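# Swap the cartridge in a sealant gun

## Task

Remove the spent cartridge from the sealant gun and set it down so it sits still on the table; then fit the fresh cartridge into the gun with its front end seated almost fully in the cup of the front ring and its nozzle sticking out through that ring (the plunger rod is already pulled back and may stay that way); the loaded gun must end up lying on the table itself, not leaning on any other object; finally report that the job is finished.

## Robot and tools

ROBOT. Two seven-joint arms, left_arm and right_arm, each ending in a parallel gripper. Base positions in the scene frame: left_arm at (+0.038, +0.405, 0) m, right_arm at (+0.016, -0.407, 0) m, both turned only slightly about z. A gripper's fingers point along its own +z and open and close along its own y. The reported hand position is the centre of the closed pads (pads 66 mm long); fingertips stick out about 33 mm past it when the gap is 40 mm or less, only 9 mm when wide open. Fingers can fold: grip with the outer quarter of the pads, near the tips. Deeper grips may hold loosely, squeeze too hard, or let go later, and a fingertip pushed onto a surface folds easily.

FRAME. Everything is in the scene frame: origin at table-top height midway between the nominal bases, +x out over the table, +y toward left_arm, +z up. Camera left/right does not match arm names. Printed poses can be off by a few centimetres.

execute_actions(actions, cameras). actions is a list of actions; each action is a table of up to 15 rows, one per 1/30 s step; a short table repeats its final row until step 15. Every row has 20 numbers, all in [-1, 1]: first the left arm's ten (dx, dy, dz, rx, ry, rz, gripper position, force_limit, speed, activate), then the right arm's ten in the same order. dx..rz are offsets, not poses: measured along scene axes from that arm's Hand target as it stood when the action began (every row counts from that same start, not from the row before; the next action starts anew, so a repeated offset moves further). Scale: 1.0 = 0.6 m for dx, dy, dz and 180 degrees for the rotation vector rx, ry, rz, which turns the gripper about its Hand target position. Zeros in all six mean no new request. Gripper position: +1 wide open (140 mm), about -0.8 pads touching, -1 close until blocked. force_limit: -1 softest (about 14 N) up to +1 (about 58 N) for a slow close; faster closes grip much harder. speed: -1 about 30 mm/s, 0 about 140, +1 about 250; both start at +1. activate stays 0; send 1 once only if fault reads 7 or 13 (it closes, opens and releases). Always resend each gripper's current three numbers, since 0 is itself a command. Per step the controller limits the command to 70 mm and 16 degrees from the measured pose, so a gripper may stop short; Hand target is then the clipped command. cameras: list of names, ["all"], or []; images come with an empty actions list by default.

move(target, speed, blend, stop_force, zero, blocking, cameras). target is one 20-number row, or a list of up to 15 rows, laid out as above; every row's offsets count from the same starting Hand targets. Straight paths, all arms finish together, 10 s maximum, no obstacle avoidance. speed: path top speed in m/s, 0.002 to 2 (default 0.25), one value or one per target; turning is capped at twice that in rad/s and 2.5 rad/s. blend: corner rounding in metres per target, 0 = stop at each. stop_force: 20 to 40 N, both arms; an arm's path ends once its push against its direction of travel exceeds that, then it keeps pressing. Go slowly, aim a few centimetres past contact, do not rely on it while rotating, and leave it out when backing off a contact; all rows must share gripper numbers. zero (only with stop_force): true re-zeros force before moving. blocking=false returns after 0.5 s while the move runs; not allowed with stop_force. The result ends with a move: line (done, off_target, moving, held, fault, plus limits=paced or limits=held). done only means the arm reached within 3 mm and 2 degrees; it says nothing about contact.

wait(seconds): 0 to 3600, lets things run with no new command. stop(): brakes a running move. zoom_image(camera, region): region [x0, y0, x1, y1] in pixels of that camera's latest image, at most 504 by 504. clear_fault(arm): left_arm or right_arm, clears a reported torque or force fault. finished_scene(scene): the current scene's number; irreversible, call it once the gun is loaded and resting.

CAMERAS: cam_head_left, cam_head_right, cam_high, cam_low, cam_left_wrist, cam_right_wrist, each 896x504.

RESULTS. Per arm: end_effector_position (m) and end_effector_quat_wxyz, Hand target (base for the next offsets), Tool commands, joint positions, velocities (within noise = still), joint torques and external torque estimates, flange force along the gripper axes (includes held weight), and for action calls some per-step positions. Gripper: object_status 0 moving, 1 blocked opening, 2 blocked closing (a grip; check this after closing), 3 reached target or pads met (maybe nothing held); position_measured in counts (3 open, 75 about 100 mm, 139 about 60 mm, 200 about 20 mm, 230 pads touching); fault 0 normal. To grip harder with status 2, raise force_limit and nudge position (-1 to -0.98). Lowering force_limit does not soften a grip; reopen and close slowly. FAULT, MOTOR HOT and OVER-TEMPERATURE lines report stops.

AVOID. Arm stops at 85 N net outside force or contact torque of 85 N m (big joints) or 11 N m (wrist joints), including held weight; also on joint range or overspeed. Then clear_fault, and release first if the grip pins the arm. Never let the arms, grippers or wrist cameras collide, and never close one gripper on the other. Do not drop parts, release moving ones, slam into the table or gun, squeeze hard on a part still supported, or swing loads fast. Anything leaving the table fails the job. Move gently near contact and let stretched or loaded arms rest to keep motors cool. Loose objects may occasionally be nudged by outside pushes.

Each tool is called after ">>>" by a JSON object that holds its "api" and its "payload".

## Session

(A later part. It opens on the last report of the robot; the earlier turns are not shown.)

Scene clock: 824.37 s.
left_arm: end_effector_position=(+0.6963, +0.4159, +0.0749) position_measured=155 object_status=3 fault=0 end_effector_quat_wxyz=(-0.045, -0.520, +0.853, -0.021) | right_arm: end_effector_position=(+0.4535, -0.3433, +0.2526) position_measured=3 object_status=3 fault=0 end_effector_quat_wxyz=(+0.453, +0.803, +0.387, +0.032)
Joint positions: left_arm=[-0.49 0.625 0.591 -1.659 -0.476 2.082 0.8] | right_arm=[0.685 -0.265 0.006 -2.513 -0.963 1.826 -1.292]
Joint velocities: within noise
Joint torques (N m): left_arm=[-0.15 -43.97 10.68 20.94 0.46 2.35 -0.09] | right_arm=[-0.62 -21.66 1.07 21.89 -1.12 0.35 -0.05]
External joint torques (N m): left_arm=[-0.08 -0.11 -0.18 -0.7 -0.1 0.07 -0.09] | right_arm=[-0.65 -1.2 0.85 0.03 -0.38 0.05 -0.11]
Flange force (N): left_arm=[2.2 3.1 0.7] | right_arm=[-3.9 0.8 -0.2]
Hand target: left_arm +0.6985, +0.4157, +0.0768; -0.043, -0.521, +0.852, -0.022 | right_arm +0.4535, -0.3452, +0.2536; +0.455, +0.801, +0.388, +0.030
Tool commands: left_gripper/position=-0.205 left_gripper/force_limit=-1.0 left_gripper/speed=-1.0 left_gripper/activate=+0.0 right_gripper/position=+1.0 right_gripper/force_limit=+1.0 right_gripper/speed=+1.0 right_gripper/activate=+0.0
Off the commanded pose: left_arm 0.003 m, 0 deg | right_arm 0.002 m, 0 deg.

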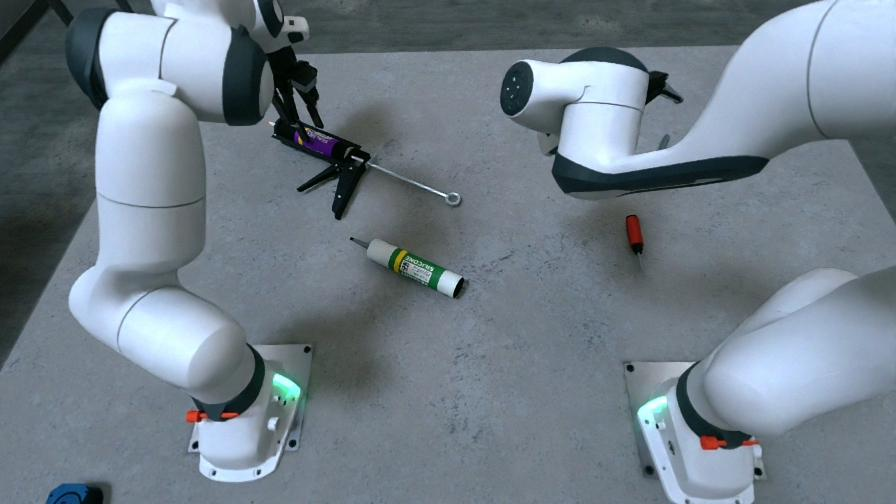

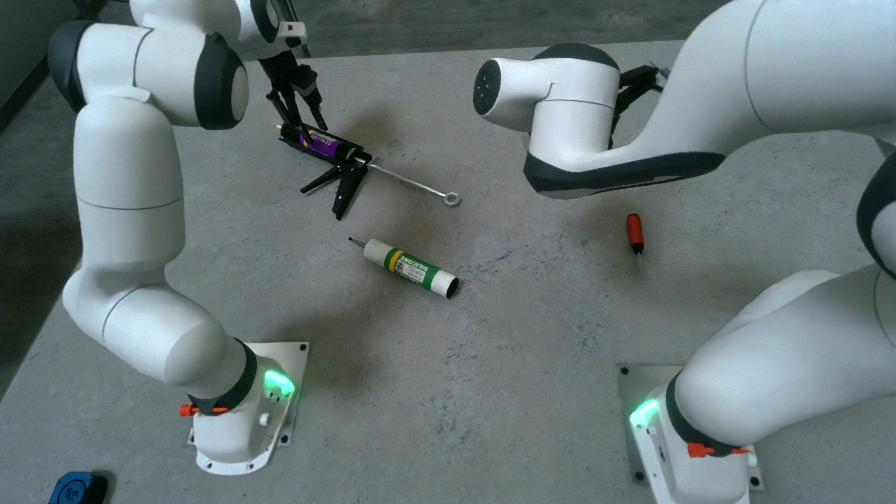

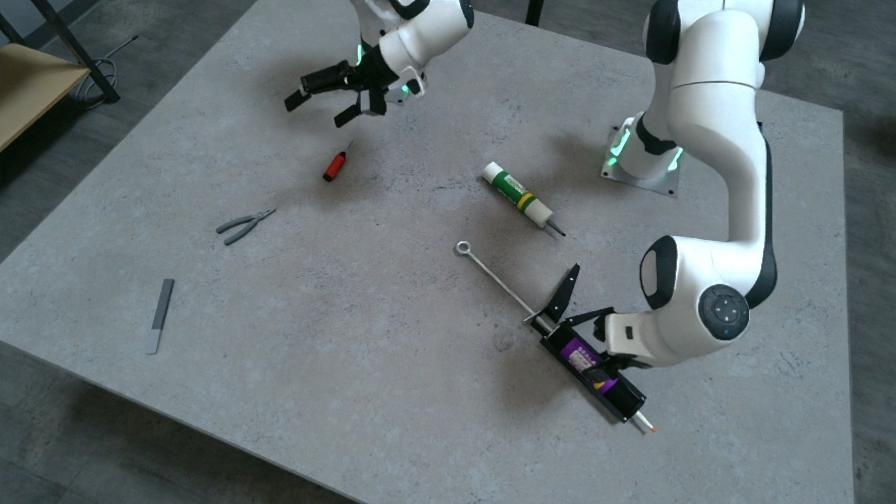

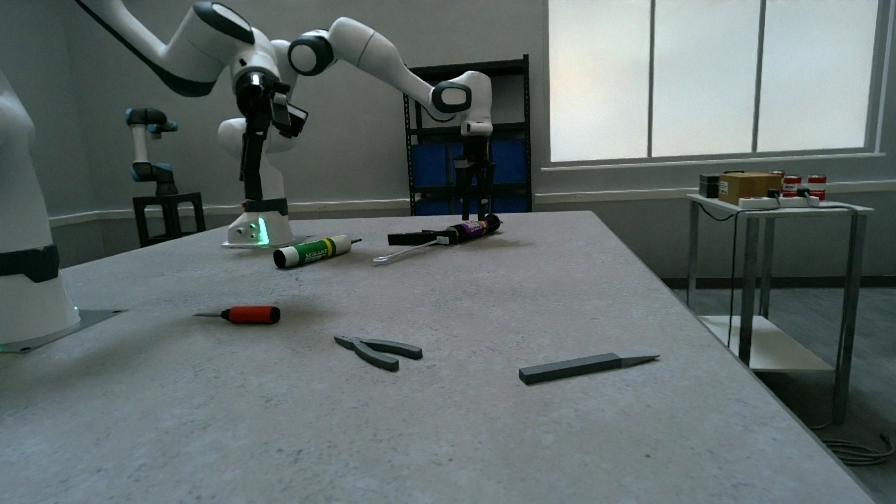

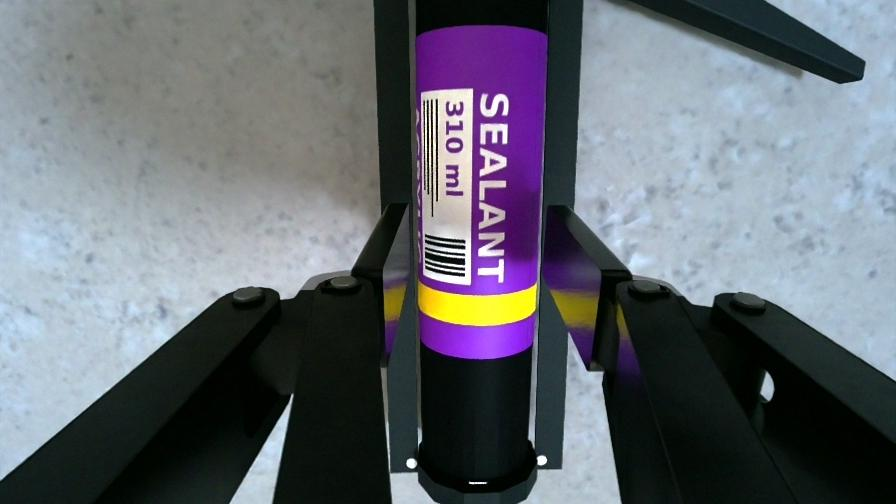

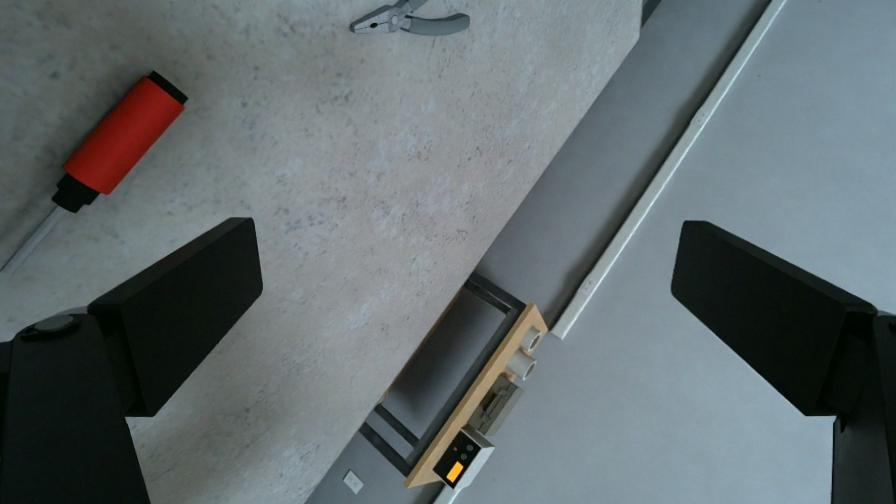

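>>> {"api": "move", "payload": {"target": [[0,0,0,0,0,0,-0.03,-0.5,-1,0,0,0,0,0,0,0,1,1,1,0],[-0.003,-0.006,0,0.0273,-0.0142,0,-0.03,-0.5,-1,0,0,0,0,0,0,0,1,1,1,0]], "speed": 0.04, "cameras": ["cam_left_wrist","cam_low"]}}

>>> {"api": "zoom_image", "payload": {"camera": "cam_low", "region": [430, 195, 510, 245]}}

Scene clock: 836.77 s.
left_arm: end_effector_position=(+0.6962, +0.4118, +0.0769) position_measured=132 object_status=3 fault=0 end_effector_quat_wxyz=(-0.003, -0.519, +0.855, +0.003) | right_arm: end_effector_position=(+0.4535, -0.3433, +0.2526) position_measured=3 object_status=3 fault=0 end_effector_quat_wxyz=(+0.453, +0.803, +0.387, +0.032)
Joint positions: left_arm=[-0.616 0.603 0.672 -1.741 -0.442 2.18 0.755] | right_arm=[0.685 -0.265 0.006 -2.513 -0.963 1.826 -1.292]
Joint velocities: left_arm=[-0.004 0 0.001 0 0 0.002 -0.002] | right_arm=[within noise]
Joint torques (N m): left_arm=[-0.54 -40.96 11.81 19.92 0.51 2.57 -0.17] | right_arm=[-0.62 -21.7 0.98 21.88 -1.11 0.37 -0.09]
External joint torques (N m): left_arm=[-0.34 0.04 0.09 -1.23 -0.1 0.12 -0.17] | right_arm=[-0.65 -1.31 0.77 0.03 -0.37 0.07 -0.16]
Flange force (N): left_arm=[3.7 5.4 0.6] | right_arm=[-4.3 1.0 -0.2]
Hand target: left_arm +0.6967, +0.4121, +0.0768; -0.001, -0.522, +0.853, +0.002 | right_arm +0.4535, -0.3452, +0.2536; +0.455, +0.801, +0.388, +0.030
Off the commanded pose: left_arm 0.001 m, 0 deg | right_arm 0.002 m, 0 deg.
move: done
Images, in order (width x height): cam_low 896x504, cam_left_wrist 896x504.

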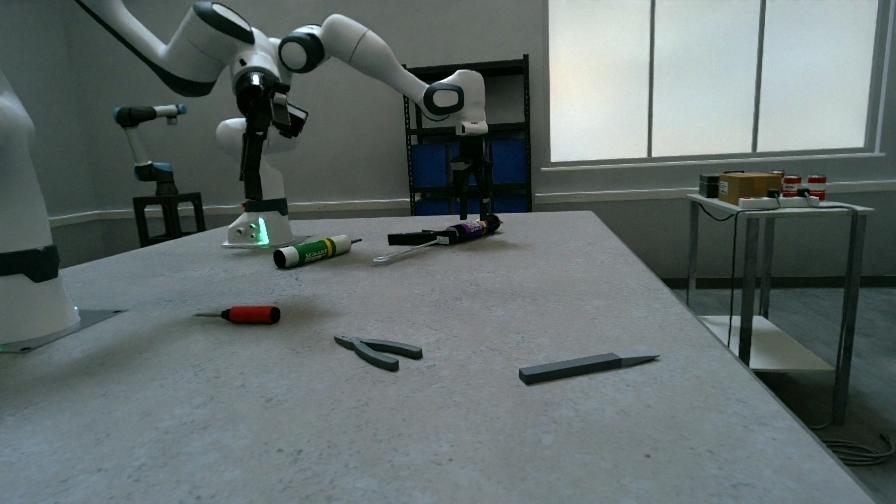

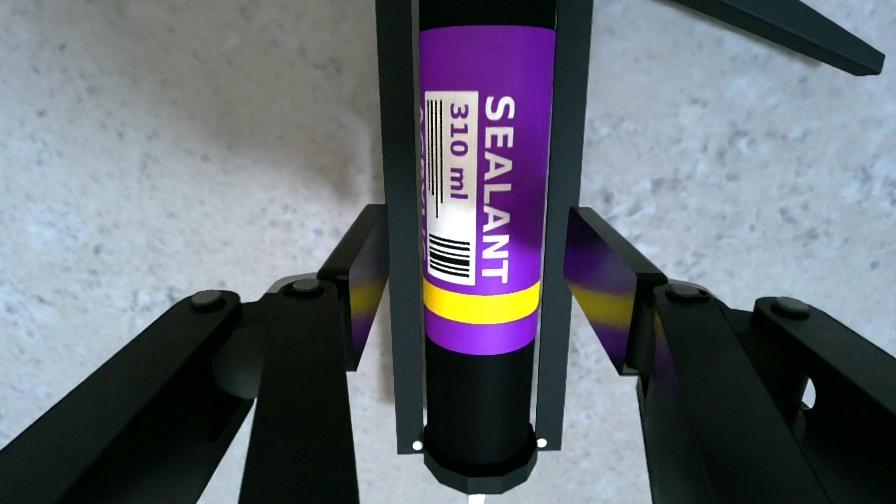

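Scaled by 6.300 from the camera's image (finer frame: 1280x720).

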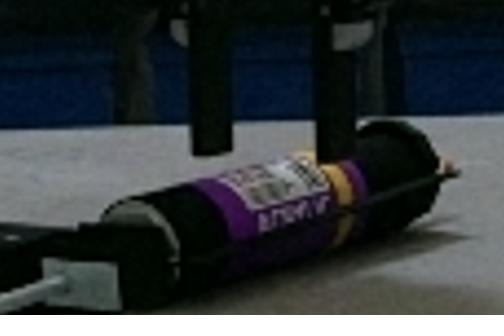

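>>> {"api": "move", "payload": {"target": [[-0.0073,0.0038,-0.022,0,0,0,-0.03,-0.5,-1,0,0,0,0,0,0,0,1,1,1,0]], "speed": 0.04, "cameras": ["cam_left_wrist","cam_low"]}}

>>> {"api": "zoom_image", "payload": {"camera": "cam_low", "region": [430, 195, 510, 245]}}

Scene clock: 845.67 s.
left_arm: end_effector_position=(+0.6918, +0.4142, +0.0644) position_measured=132 object_status=3 fault=0 end_effector_quat_wxyz=(-0.002, -0.523, +0.852, +0.004) | right_arm: end_effector_position=(+0.4535, -0.3433, +0.2526) position_measured=3 object_status=3 fault=0 end_effector_quat_wxyz=(+0.453, +0.803, +0.387, +0.032)
Joint positions: left_arm=[-0.613 0.609 0.664 -1.767 -0.449 2.211 0.756] | right_arm=[0.685 -0.265 0.006 -2.513 -0.963 1.826 -1.292]
Joint velocities: left_arm=[0 0 -0.001 0 0 0.005 0] | right_arm=[within noise]
Joint torques (N m): left_arm=[0.6 -40.85 10.95 19.71 0.09 2.55 0.29] | right_arm=[-0.6 -21.68 1.11 21.93 -1.1 0.37 -0.12]
External joint torques (N m): left_arm=[0.66 0.26 -0.95 -1.21 -0.52 0.08 0.29] | right_arm=[-0.55 -1.32 0.98 0.08 -0.36 0.08 -0.19]
Flange force (N): left_arm=[0.1 2.9 2.9] | right_arm=[-4.2 0.9 -0.6]
Hand target: left_arm +0.6923, +0.4144, +0.0636; -0.001, -0.522, +0.853, +0.002 | right_arm +0.4535, -0.3452, +0.2536; +0.455, +0.801, +0.388, +0.030
Off the commanded pose: left_arm 0.001 m, 0 deg | right_arm 0.002 m, 0 deg.
move: done
Images, in order (width x height): cam_low 896x504, cam_left_wrist 896x504.

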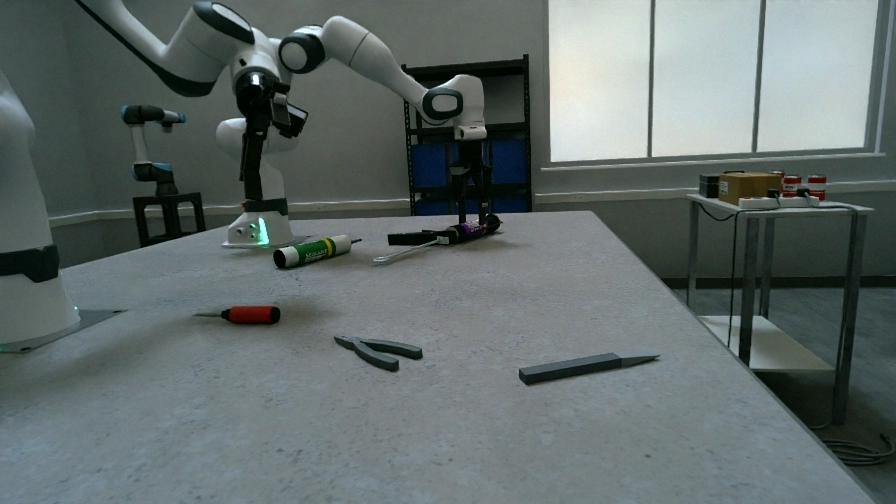

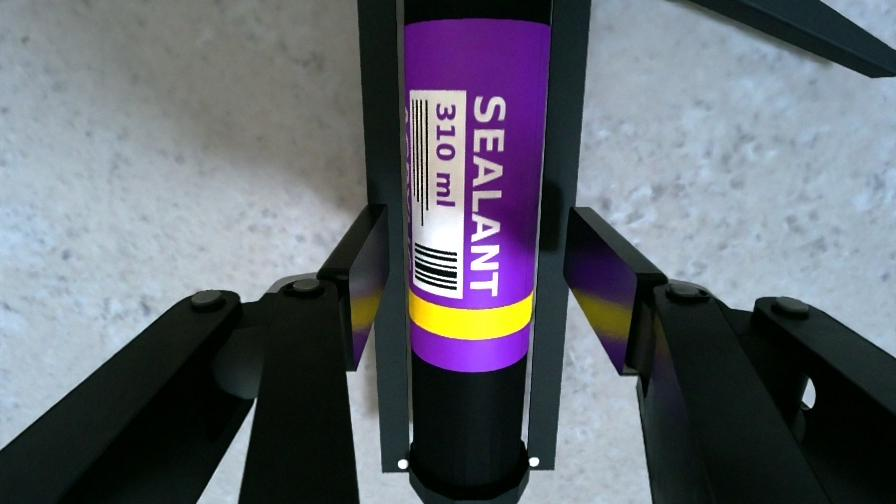

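Scaled by 6.300 from the camera's image (finer frame: 1280x720).

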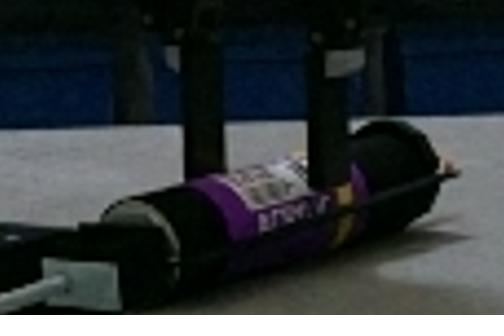

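>>> {"api": "move", "payload": {"target": [[0,0,-0.0105,0,0,0,-0.03,-0.5,-1,0,0,0,0,0,0,0,1,1,1,0]], "speed": 0.03, "cameras": ["cam_left_wrist","cam_low"]}}

>>> {"api": "zoom_image", "payload": {"camera": "cam_low", "region": [445, 205, 505, 247]}}

Scene clock: 853.40 s.
left_arm: end_effector_position=(+0.6917, +0.4141, +0.0581) position_measured=132 object_status=3 fault=0 end_effector_quat_wxyz=(-0.002, -0.523, +0.852, +0.003) | right_arm: end_effector_position=(+0.4535, -0.3433, +0.2526) position_measured=3 object_status=3 fault=0 end_effector_quat_wxyz=(+0.453, +0.803, +0.387, +0.032)
Joint positions: left_arm=[-0.606 0.616 0.654 -1.769 -0.453 2.222 0.758] | right_arm=[0.685 -0.265 0.006 -2.513 -0.963 1.826 -1.292]
Joint velocities: left_arm=[0.002 0.001 -0.001 0.001 -0.001 0.005 0] | right_arm=[within noise]
Joint torques (N m): left_arm=[0.47 -41.06 11.07 19.73 0.18 2.6 0.26] | right_arm=[-0.62 -21.64 1 21.94 -1.1 0.38 -0.12]
External joint torques (N m): left_arm=[0.66 0.18 -0.69 -1.02 -0.42 0.15 0.25] | right_arm=[-0.52 -1.16 0.92 0.03 -0.34 0.09 -0.18]
Flange force (N): left_arm=[0.1 2.8 2.5] | right_arm=[-3.8 0.7 -0.4]
Hand target: left_arm +0.6923, +0.4144, +0.0573; -0.001, -0.522, +0.853, +0.002 | right_arm +0.4535, -0.3452, +0.2536; +0.455, +0.801, +0.388, +0.030
Off the commanded pose: left_arm 0.001 m, 0 deg | right_arm 0.002 m, 0 deg.
move: done
Images, in order (width x height): cam_low 896x504, cam_left_wrist 896x504.

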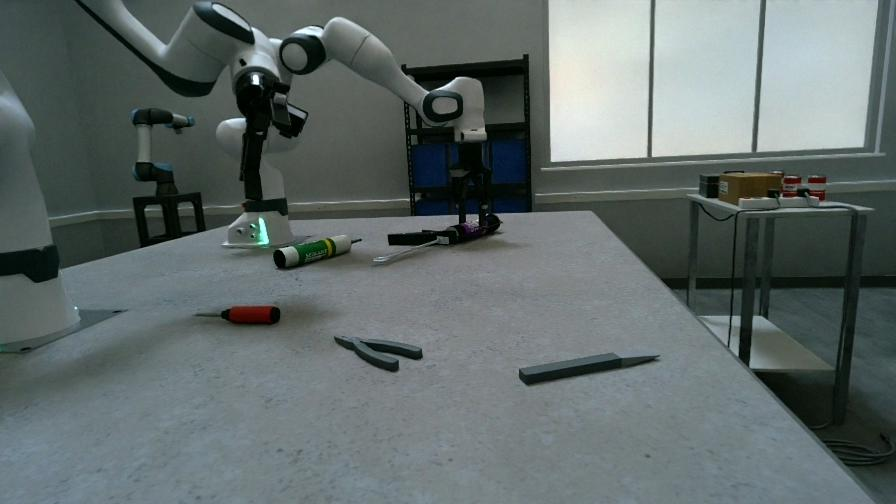

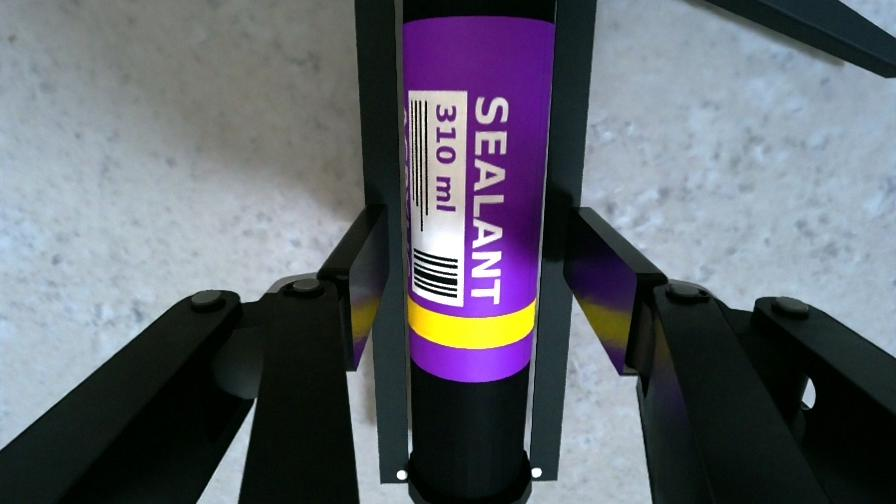

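Scaled by 8.400 from the camera's image (finer frame: 1280x720).

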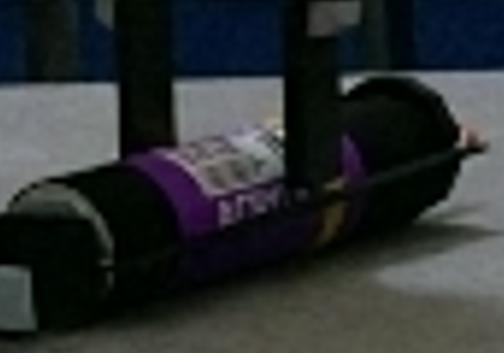

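>>> {"api": "execute_actions", "payload": {"actions": [[[0,0,-0.001,0,0,0,-1,-0.4,-1,0,0,0,0,0,0,0,1,1,1,0]],[[0,0,0,0,0,0,-1,-0.4,-1,0,0,0,0,0,0,0,1,1,1,0]],[[0,0,0,0,0,0,-1,-0.4,-1,0,0,0,0,0,0,0,1,1,1,0]],[[0,0,0,0,0,0,-1,-0.4,-1,0,0,0,0,0,0,0,1,1,1,0]]], "cameras": ["cam_left_wrist"]}}

>>> {"api": "move", "payload": {"target": [0.0046,0.0089,0,0,0,0,-1,-0.4,-1,0,0,0,0,0,0,0,1,1,1,0], "speed": 0.02, "cameras": ["cam_left_wrist","cam_high","cam_low"]}}

>>> {"api": "zoom_image", "payload": {"camera": "cam_left_wrist", "region": [380, 400, 580, 504]}}

>>> {"api": "zoom_image", "payload": {"camera": "cam_high", "region": [520, 290, 670, 440]}}

Scene clock: 864.10 s.
left_arm: end_effector_position=(+0.6923, +0.4139, +0.0578) position_measured=162 object_status=2 fault=0 end_effector_quat_wxyz=(-0.001, -0.523, +0.852, +0.003) | right_arm: end_effector_position=(+0.4535, -0.3433, +0.2526) position_measured=3 object_status=3 fault=0 end_effector_quat_wxyz=(+0.453, +0.803, +0.387, +0.032)
Joint positions: left_arm=[-0.603 0.616 0.651 -1.769 -0.453 2.225 0.758] | right_arm=[0.685 -0.265 0.006 -2.513 -0.963 1.826 -1.292]
Joint torques (N m): left_arm=[0.76 -39.68 10.75 19.26 0.49 2.62 0.19] | right_arm=[-0.6 -21.68 1.03 21.88 -1.11 0.37 -0.08]
External joint torques (N m): left_arm=[0.9 1.75 -1.04 -1.59 -0.1 0.14 0.19] | right_arm=[-0.64 -1.3 0.81 0.05 -0.37 0.07 -0.14]
External joint torques at the end of the 1st action: left_arm=[0.61 0.28 -0.9 -1.21 -0.09 0.09 0.22] | right_arm=[-0.67 -1.31 0.82 0.07 -0.38 0.07 -0.15]
External joint torques at the end of the 2nd action: left_arm=[0.77 1.51 -1.11 -1.55 -0.09 0.16 0.21] | right_arm=[-0.53 -1.18 0.88 0.01 -0.37 0.08 -0.15]
External joint torques at the end of the 3rd action: left_arm=[0.95 1.58 -0.96 -1.62 -0.08 0.16 0.2] | right_arm=[-0.62 -1.25 0.82 0.03 -0.36 0.04 -0.17]
Flange force (N): left_arm=[-1.1 1.0 5.1] | right_arm=[-4.2 0.9 -0.3]
Flange force at the end of the 1st action (N): left_arm=[0.5 3.3 2.3] | right_arm=[-4.3 1.0 -0.2]
Flange force at the end of the 2nd action (N): left_arm=[-0.6 1.5 4.7] | right_arm=[-3.9 0.7 -0.3]
Flange force at the end of the 3rd action (N): left_arm=[-0.9 1.6 4.8] | right_arm=[-4.2 0.9 -0.3]
Hand target: left_arm +0.6923, +0.4144, +0.0567; -0.001, -0.522, +0.853, +0.002 | right_arm +0.4535, -0.3452, +0.2536; +0.455, +0.801, +0.388, +0.030
Off the commanded pose: left_arm 0.001 m, 0 deg | right_arm 0.002 m, 0 deg.
Step readings (end_effector_position of left_arm | right_arm; steps 1 to 15: 1st action; 16 to 30: 2nd action; 31 to 45: 3rd action; 46 to 60: 4th action):
0: (+0.6920, +0.4142, +0.0582) | (+0.4535, -0.3433, +0.2526)
1: (+0.6920, +0.4141, +0.0582) | (+0.4535, -0.3433, +0.2526)
2: (+0.6920, +0.4141, +0.0581) | (+0.4535, -0.3433, +0.2526)
4: (+0.6921, +0.4140, +0.0580) | (+0.4535, -0.3433, +0.2526)
8: (+0.6921, +0.4139, +0.0579) | (+0.4535, -0.3433, +0.2526)
15: (+0.6922, +0.4139, +0.0577) | (+0.4535, -0.3433, +0.2526)
16: (+0.6922, +0.4139, +0.0577) | (+0.4535, -0.3433, +0.2526)
17: (+0.6923, +0.4138, +0.0577) | (+0.4535, -0.3433, +0.2526)
19: (+0.6923, +0.4139, +0.0577) | (+0.4535, -0.3433, +0.2526)
23: (+0.6923, +0.4138, +0.0578) | (+0.4535, -0.3433, +0.2526)
30: (+0.6923, +0.4139, +0.0578) | (+0.4535, -0.3433, +0.2526)
31: (+0.6923, +0.4139, +0.0578) | (+0.4535, -0.3433, +0.2526)
32: (+0.6923, +0.4139, +0.0578) | (+0.4535, -0.3433, +0.2526)
34: (+0.6923, +0.4139, +0.0578) | (+0.4535, -0.3433, +0.2526)
38: (+0.6923, +0.4139, +0.0578) | (+0.4535, -0.3433, +0.2526)
45: (+0.6923, +0.4139, +0.0578) | (+0.4535, -0.3433, +0.2526)
46: (+0.6923, +0.4139, +0.0578) | (+0.4535, -0.3433, +0.2526)
47: (+0.6923, +0.4139, +0.0578) | (+0.4535, -0.3433, +0.2526)
49: (+0.6923, +0.4139, +0.0578) | (+0.4535, -0.3433, +0.2526)
53: (+0.6923, +0.4139, +0.0578) | (+0.4535, -0.3433, +0.2526)
60: (+0.6923, +0.4139, +0.0578) | (+0.4535, -0.3433, +0.2526)

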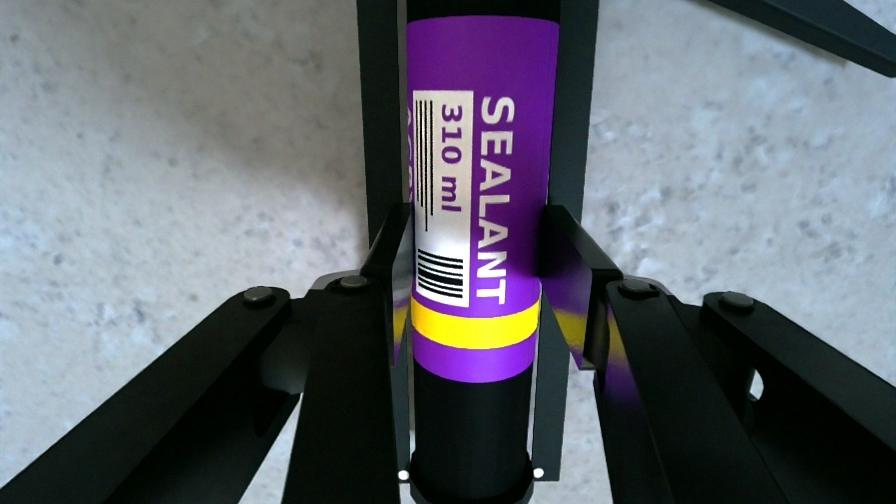

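Scene clock: 864.80 s.
left_arm: end_effector_position=(+0.6951, +0.4170, +0.0578) position_measured=162 object_status=2 fault=0 end_effector_quat_wxyz=(-0.001, -0.523, +0.852, +0.001) | right_arm: end_effector_position=(+0.4535, -0.3433, +0.2526) position_measured=3 object_status=3 fault=0 end_effector_quat_wxyz=(+0.453, +0.803, +0.387, +0.032)
Joint positions: left_arm=[-0.589 0.62 0.643 -1.759 -0.453 2.223 0.762] | right_arm=[0.685 -0.265 0.006 -2.513 -0.963 1.826 -1.292]
Joint torques (N m): left_arm=[1.93 -40.24 11.84 20.3 0.8 2.8 0.28] | right_arm=[-0.57 -21.67 1.01 21.9 -1.12 0.36 -0.12]
External joint torques (N m): left_arm=[1.94 1.68 -0.05 -0.66 0.2 0.31 0.28] | right_arm=[-0.64 -1.22 0.76 -0.05 -0.37 0.04 -0.19]
Flange force (N): left_arm=[-4.7 -2.2 4.4] | right_arm=[-4.3 0.9 -0.1]
Hand target: left_arm +0.6951, +0.4197, +0.0567; -0.001, -0.522, +0.853, +0.002 | right_arm +0.4535, -0.3452, +0.2536; +0.455, +0.801, +0.388, +0.030
Off the commanded pose: left_arm 0.003 m, 0 deg | right_arm 0.002 m, 0 deg.
move: done
Images, in order (width x height): cam_high 896x504, cam_low 896x504, cam_left_wrist 896x504.

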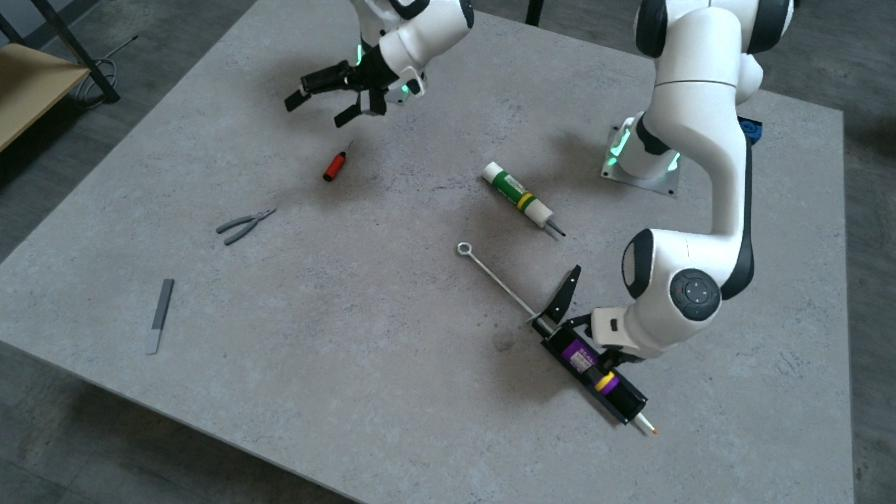

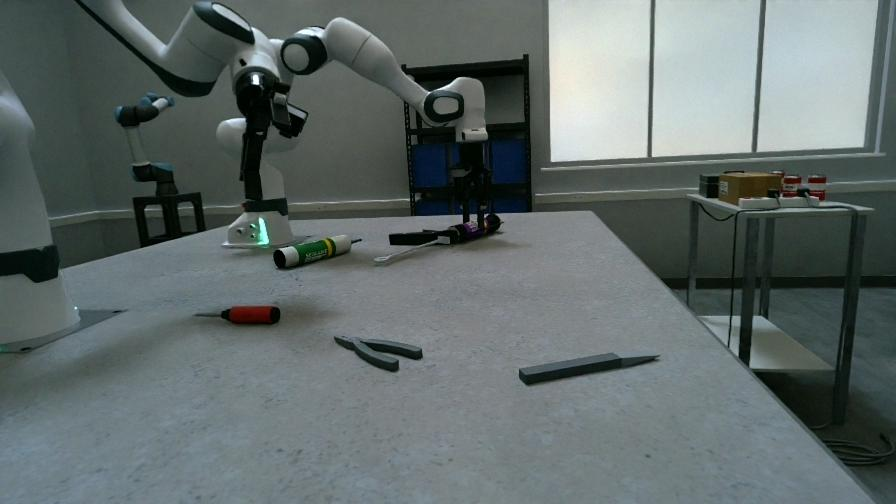

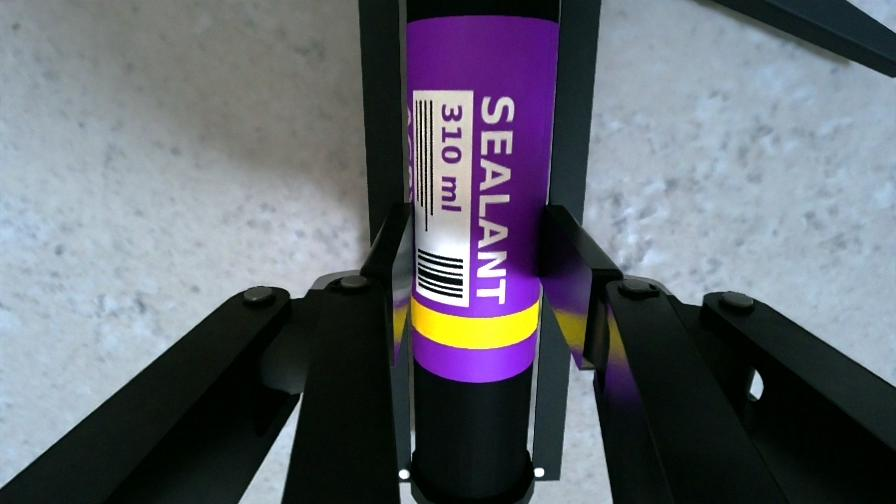

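Scaled by 2.520 from the camera's image (finer frame: 1280x720).

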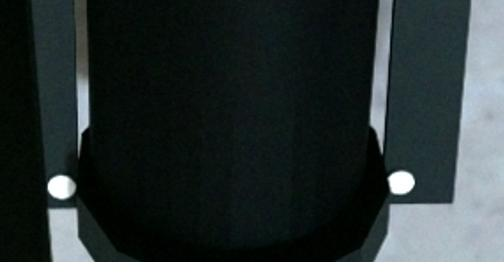

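Scaled by 3.360 from the camera's image (finer frame: 1280x720).

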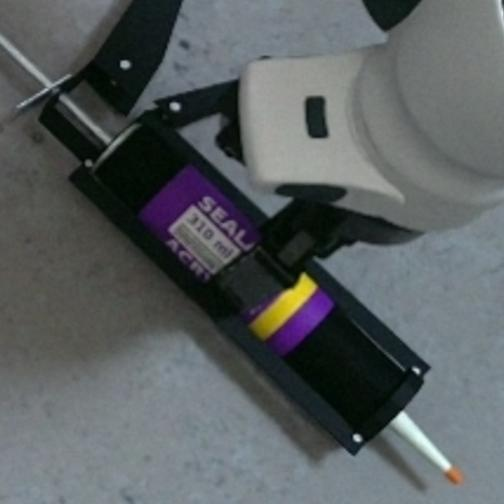

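>>> {"api": "execute_actions", "payload": {"actions": [[[0,0,0,0,0,0,-0.03,-0.4,-1,0,0,0,0,0,0,0,1,1,1,0]],[[0,0,0,0,0,0,-0.03,-0.4,-1,0,0,0,0,0,0,0,1,1,1,0]]]}}

>>> {"api": "move", "payload": {"target": [-0.0015,-0.003,-0.005,0,0,0,-0.03,-0.4,-1,0,0,0,0,0,0,0,1,1,1,0], "speed": 0.02, "cameras": ["cam_left_wrist","cam_high","cam_low"]}}

>>> {"api": "zoom_image", "payload": {"camera": "cam_left_wrist", "region": [380, 400, 580, 504]}}

>>> {"api": "zoom_image", "payload": {"camera": "cam_low", "region": [445, 205, 505, 247]}}

Scene clock: 880.33 s.
left_arm: end_effector_position=(+0.6949, +0.4189, +0.0573) position_measured=132 object_status=3 fault=0 end_effector_quat_wxyz=(-0.001, -0.524, +0.852, +0.002) | right_arm: end_effector_position=(+0.4535, -0.3433, +0.2526) position_measured=3 object_status=3 fault=0 end_effector_quat_wxyz=(+0.453, +0.803, +0.387, +0.032)
Joint positions: left_arm=[-0.586 0.621 0.642 -1.759 -0.453 2.223 0.762] | right_arm=[0.685 -0.265 0.006 -2.513 -0.963 1.826 -1.292]
Joint torques (N m): left_arm=[0.62 -41.02 11.11 20.1 0.55 2.38 0.22] | right_arm=[-0.59 -21.62 1.04 21.94 -1.1 0.36 -0.07]
External joint torques (N m): left_arm=[0.73 0.91 -0.7 -0.9 -0.04 -0.12 0.22] | right_arm=[-0.63 -1.1 0.81 0.03 -0.35 0.06 -0.13]
External joint torques at the end of the 1st action: left_arm=[0.66 0.79 -0.69 -0.75 -0.04 -0.11 0.22] | right_arm=[-0.52 -1.28 0.9 0.06 -0.37 0.07 -0.15]
Flange force (N): left_arm=[-1.3 0.2 2.7] | right_arm=[-3.6 0.8 -0.2]
Flange force at the end of the 1st action (N): left_arm=[-1.3 0.0 2.4] | right_arm=[-4.1 0.8 -0.5]
Hand target: left_arm +0.6951, +0.4197, +0.0567; -0.001, -0.522, +0.853, +0.002 | right_arm +0.4535, -0.3452, +0.2536; +0.455, +0.801, +0.388, +0.030
Off the commanded pose: left_arm 0.001 m, 0 deg | right_arm 0.002 m, 0 deg.
Step readings (end_effector_position of left_arm | right_arm; steps 1 to 15: 1st action; 16 to 30: 2nd action):
0: (+0.6951, +0.4170, +0.0578) | (+0.4535, -0.3433, +0.2526)
1: (+0.6951, +0.4170, +0.0578) | (+0.4535, -0.3433, +0.2526)
2: (+0.6951, +0.4170, +0.0578) | (+0.4535, -0.3433, +0.2526)
4: (+0.6951, +0.4170, +0.0577) | (+0.4535, -0.3433, +0.2526)
8: (+0.6949, +0.4181, +0.0574) | (+0.4535, -0.3433, +0.2526)
15: (+0.6949, +0.4189, +0.0573) | (+0.4535, -0.3433, +0.2526)
16: (+0.6949, +0.4189, +0.0573) | (+0.4535, -0.3433, +0.2526)
17: (+0.6949, +0.4189, +0.0573) | (+0.4535, -0.3433, +0.2526)
19: (+0.6949, +0.4189, +0.0573) | (+0.4535, -0.3433, +0.2526)
23: (+0.6949, +0.4189, +0.0573) | (+0.4535, -0.3433, +0.2526)
30: (+0.6949, +0.4189, +0.0573) | (+0.4535, -0.3433, +0.2526)

Scene clock: 880.83 s.
left_arm: end_effector_position=(+0.6940, +0.4179, +0.0549) position_measured=132 object_status=3 fault=0 end_effector_quat_wxyz=(-0.002, -0.524, +0.852, +0.002) | right_arm: end_effector_position=(+0.4535, -0.3433, +0.2526) position_measured=3 object_status=3 fault=0 end_effector_quat_wxyz=(+0.453, +0.803, +0.387, +0.032)
Joint positions: left_arm=[-0.586 0.623 0.64 -1.762 -0.453 2.227 0.762] | right_arm=[0.685 -0.265 0.006 -2.513 -0.963 1.826 -1.292]
Joint velocities: left_arm=[0 0.001 -0.003 -0.001 0.001 0.004 0] | right_arm=[within noise]
Joint torques (N m): left_arm=[0.22 -41.19 10.98 19.56 0.5 2.54 0.16] | right_arm=[-0.53 -21.69 1.09 21.94 -1.11 0.36 -0.12]
External joint torques (N m): left_arm=[0.43 0.54 -0.67 -1.24 -0.09 0.08 0.16] | right_arm=[-0.5 -1.28 0.94 0.08 -0.37 0.07 -0.19]
Flange force (N): left_arm=[0.8 3.1 2.4] | right_arm=[-4.1 0.8 -0.6]
Hand target: left_arm +0.6942, +0.4179, +0.0537; -0.001, -0.522, +0.853, +0.002 | right_arm +0.4535, -0.3452, +0.2536; +0.455, +0.801, +0.388, +0.030
Off the commanded pose: left_arm 0.001 m, 0 deg | right_arm 0.002 m, 0 deg.
move: done
Images, in order (width x height): cam_high 896x504, cam_low 896x504, cam_left_wrist 896x504.

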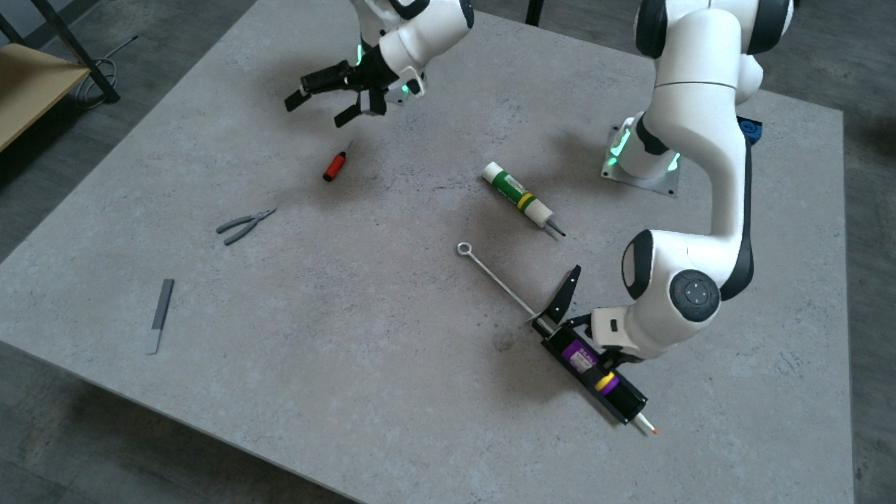

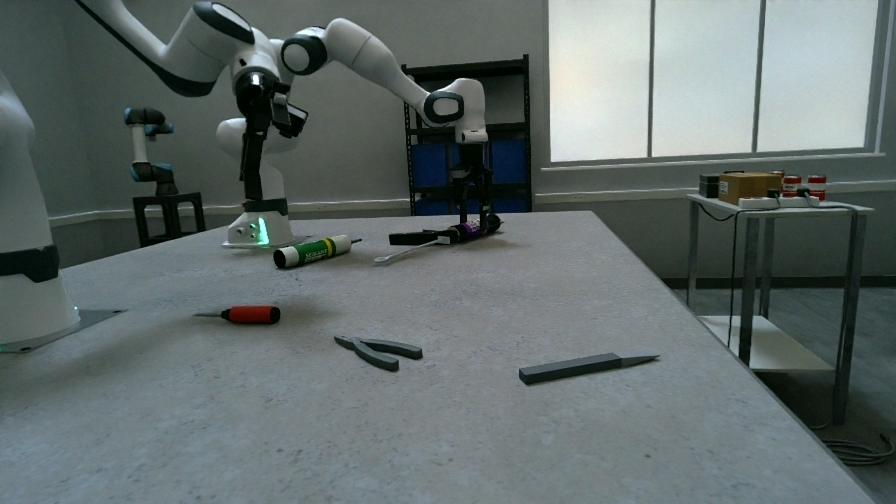

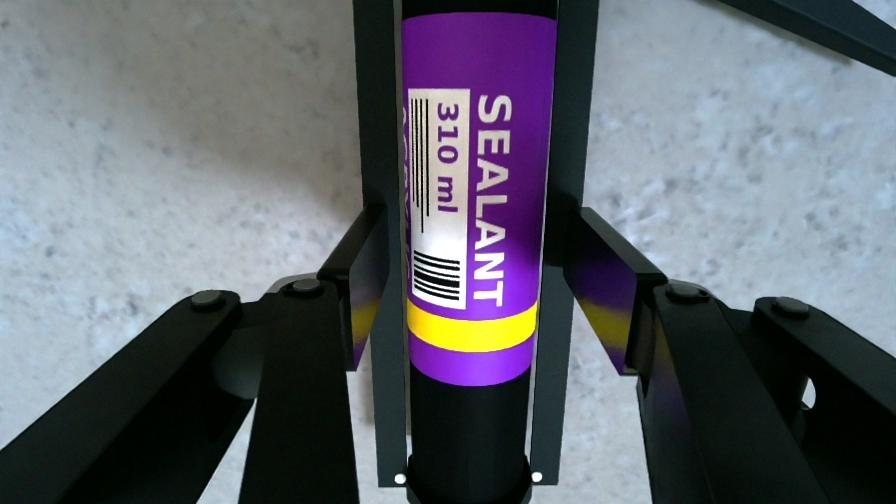

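Scaled by 2.520 from the camera's image (finer frame: 1280x720).

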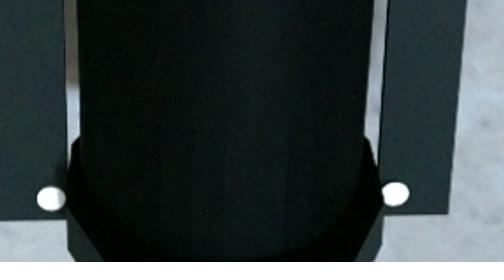

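Scaled by 8.400 from the camera's image (finer frame: 1280x720).

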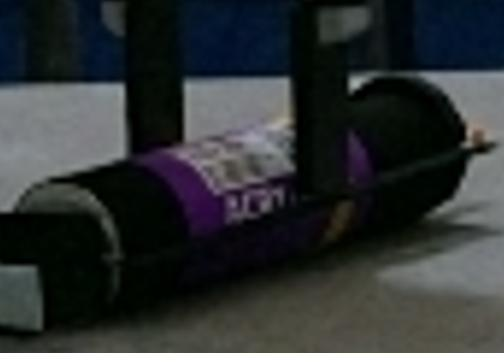

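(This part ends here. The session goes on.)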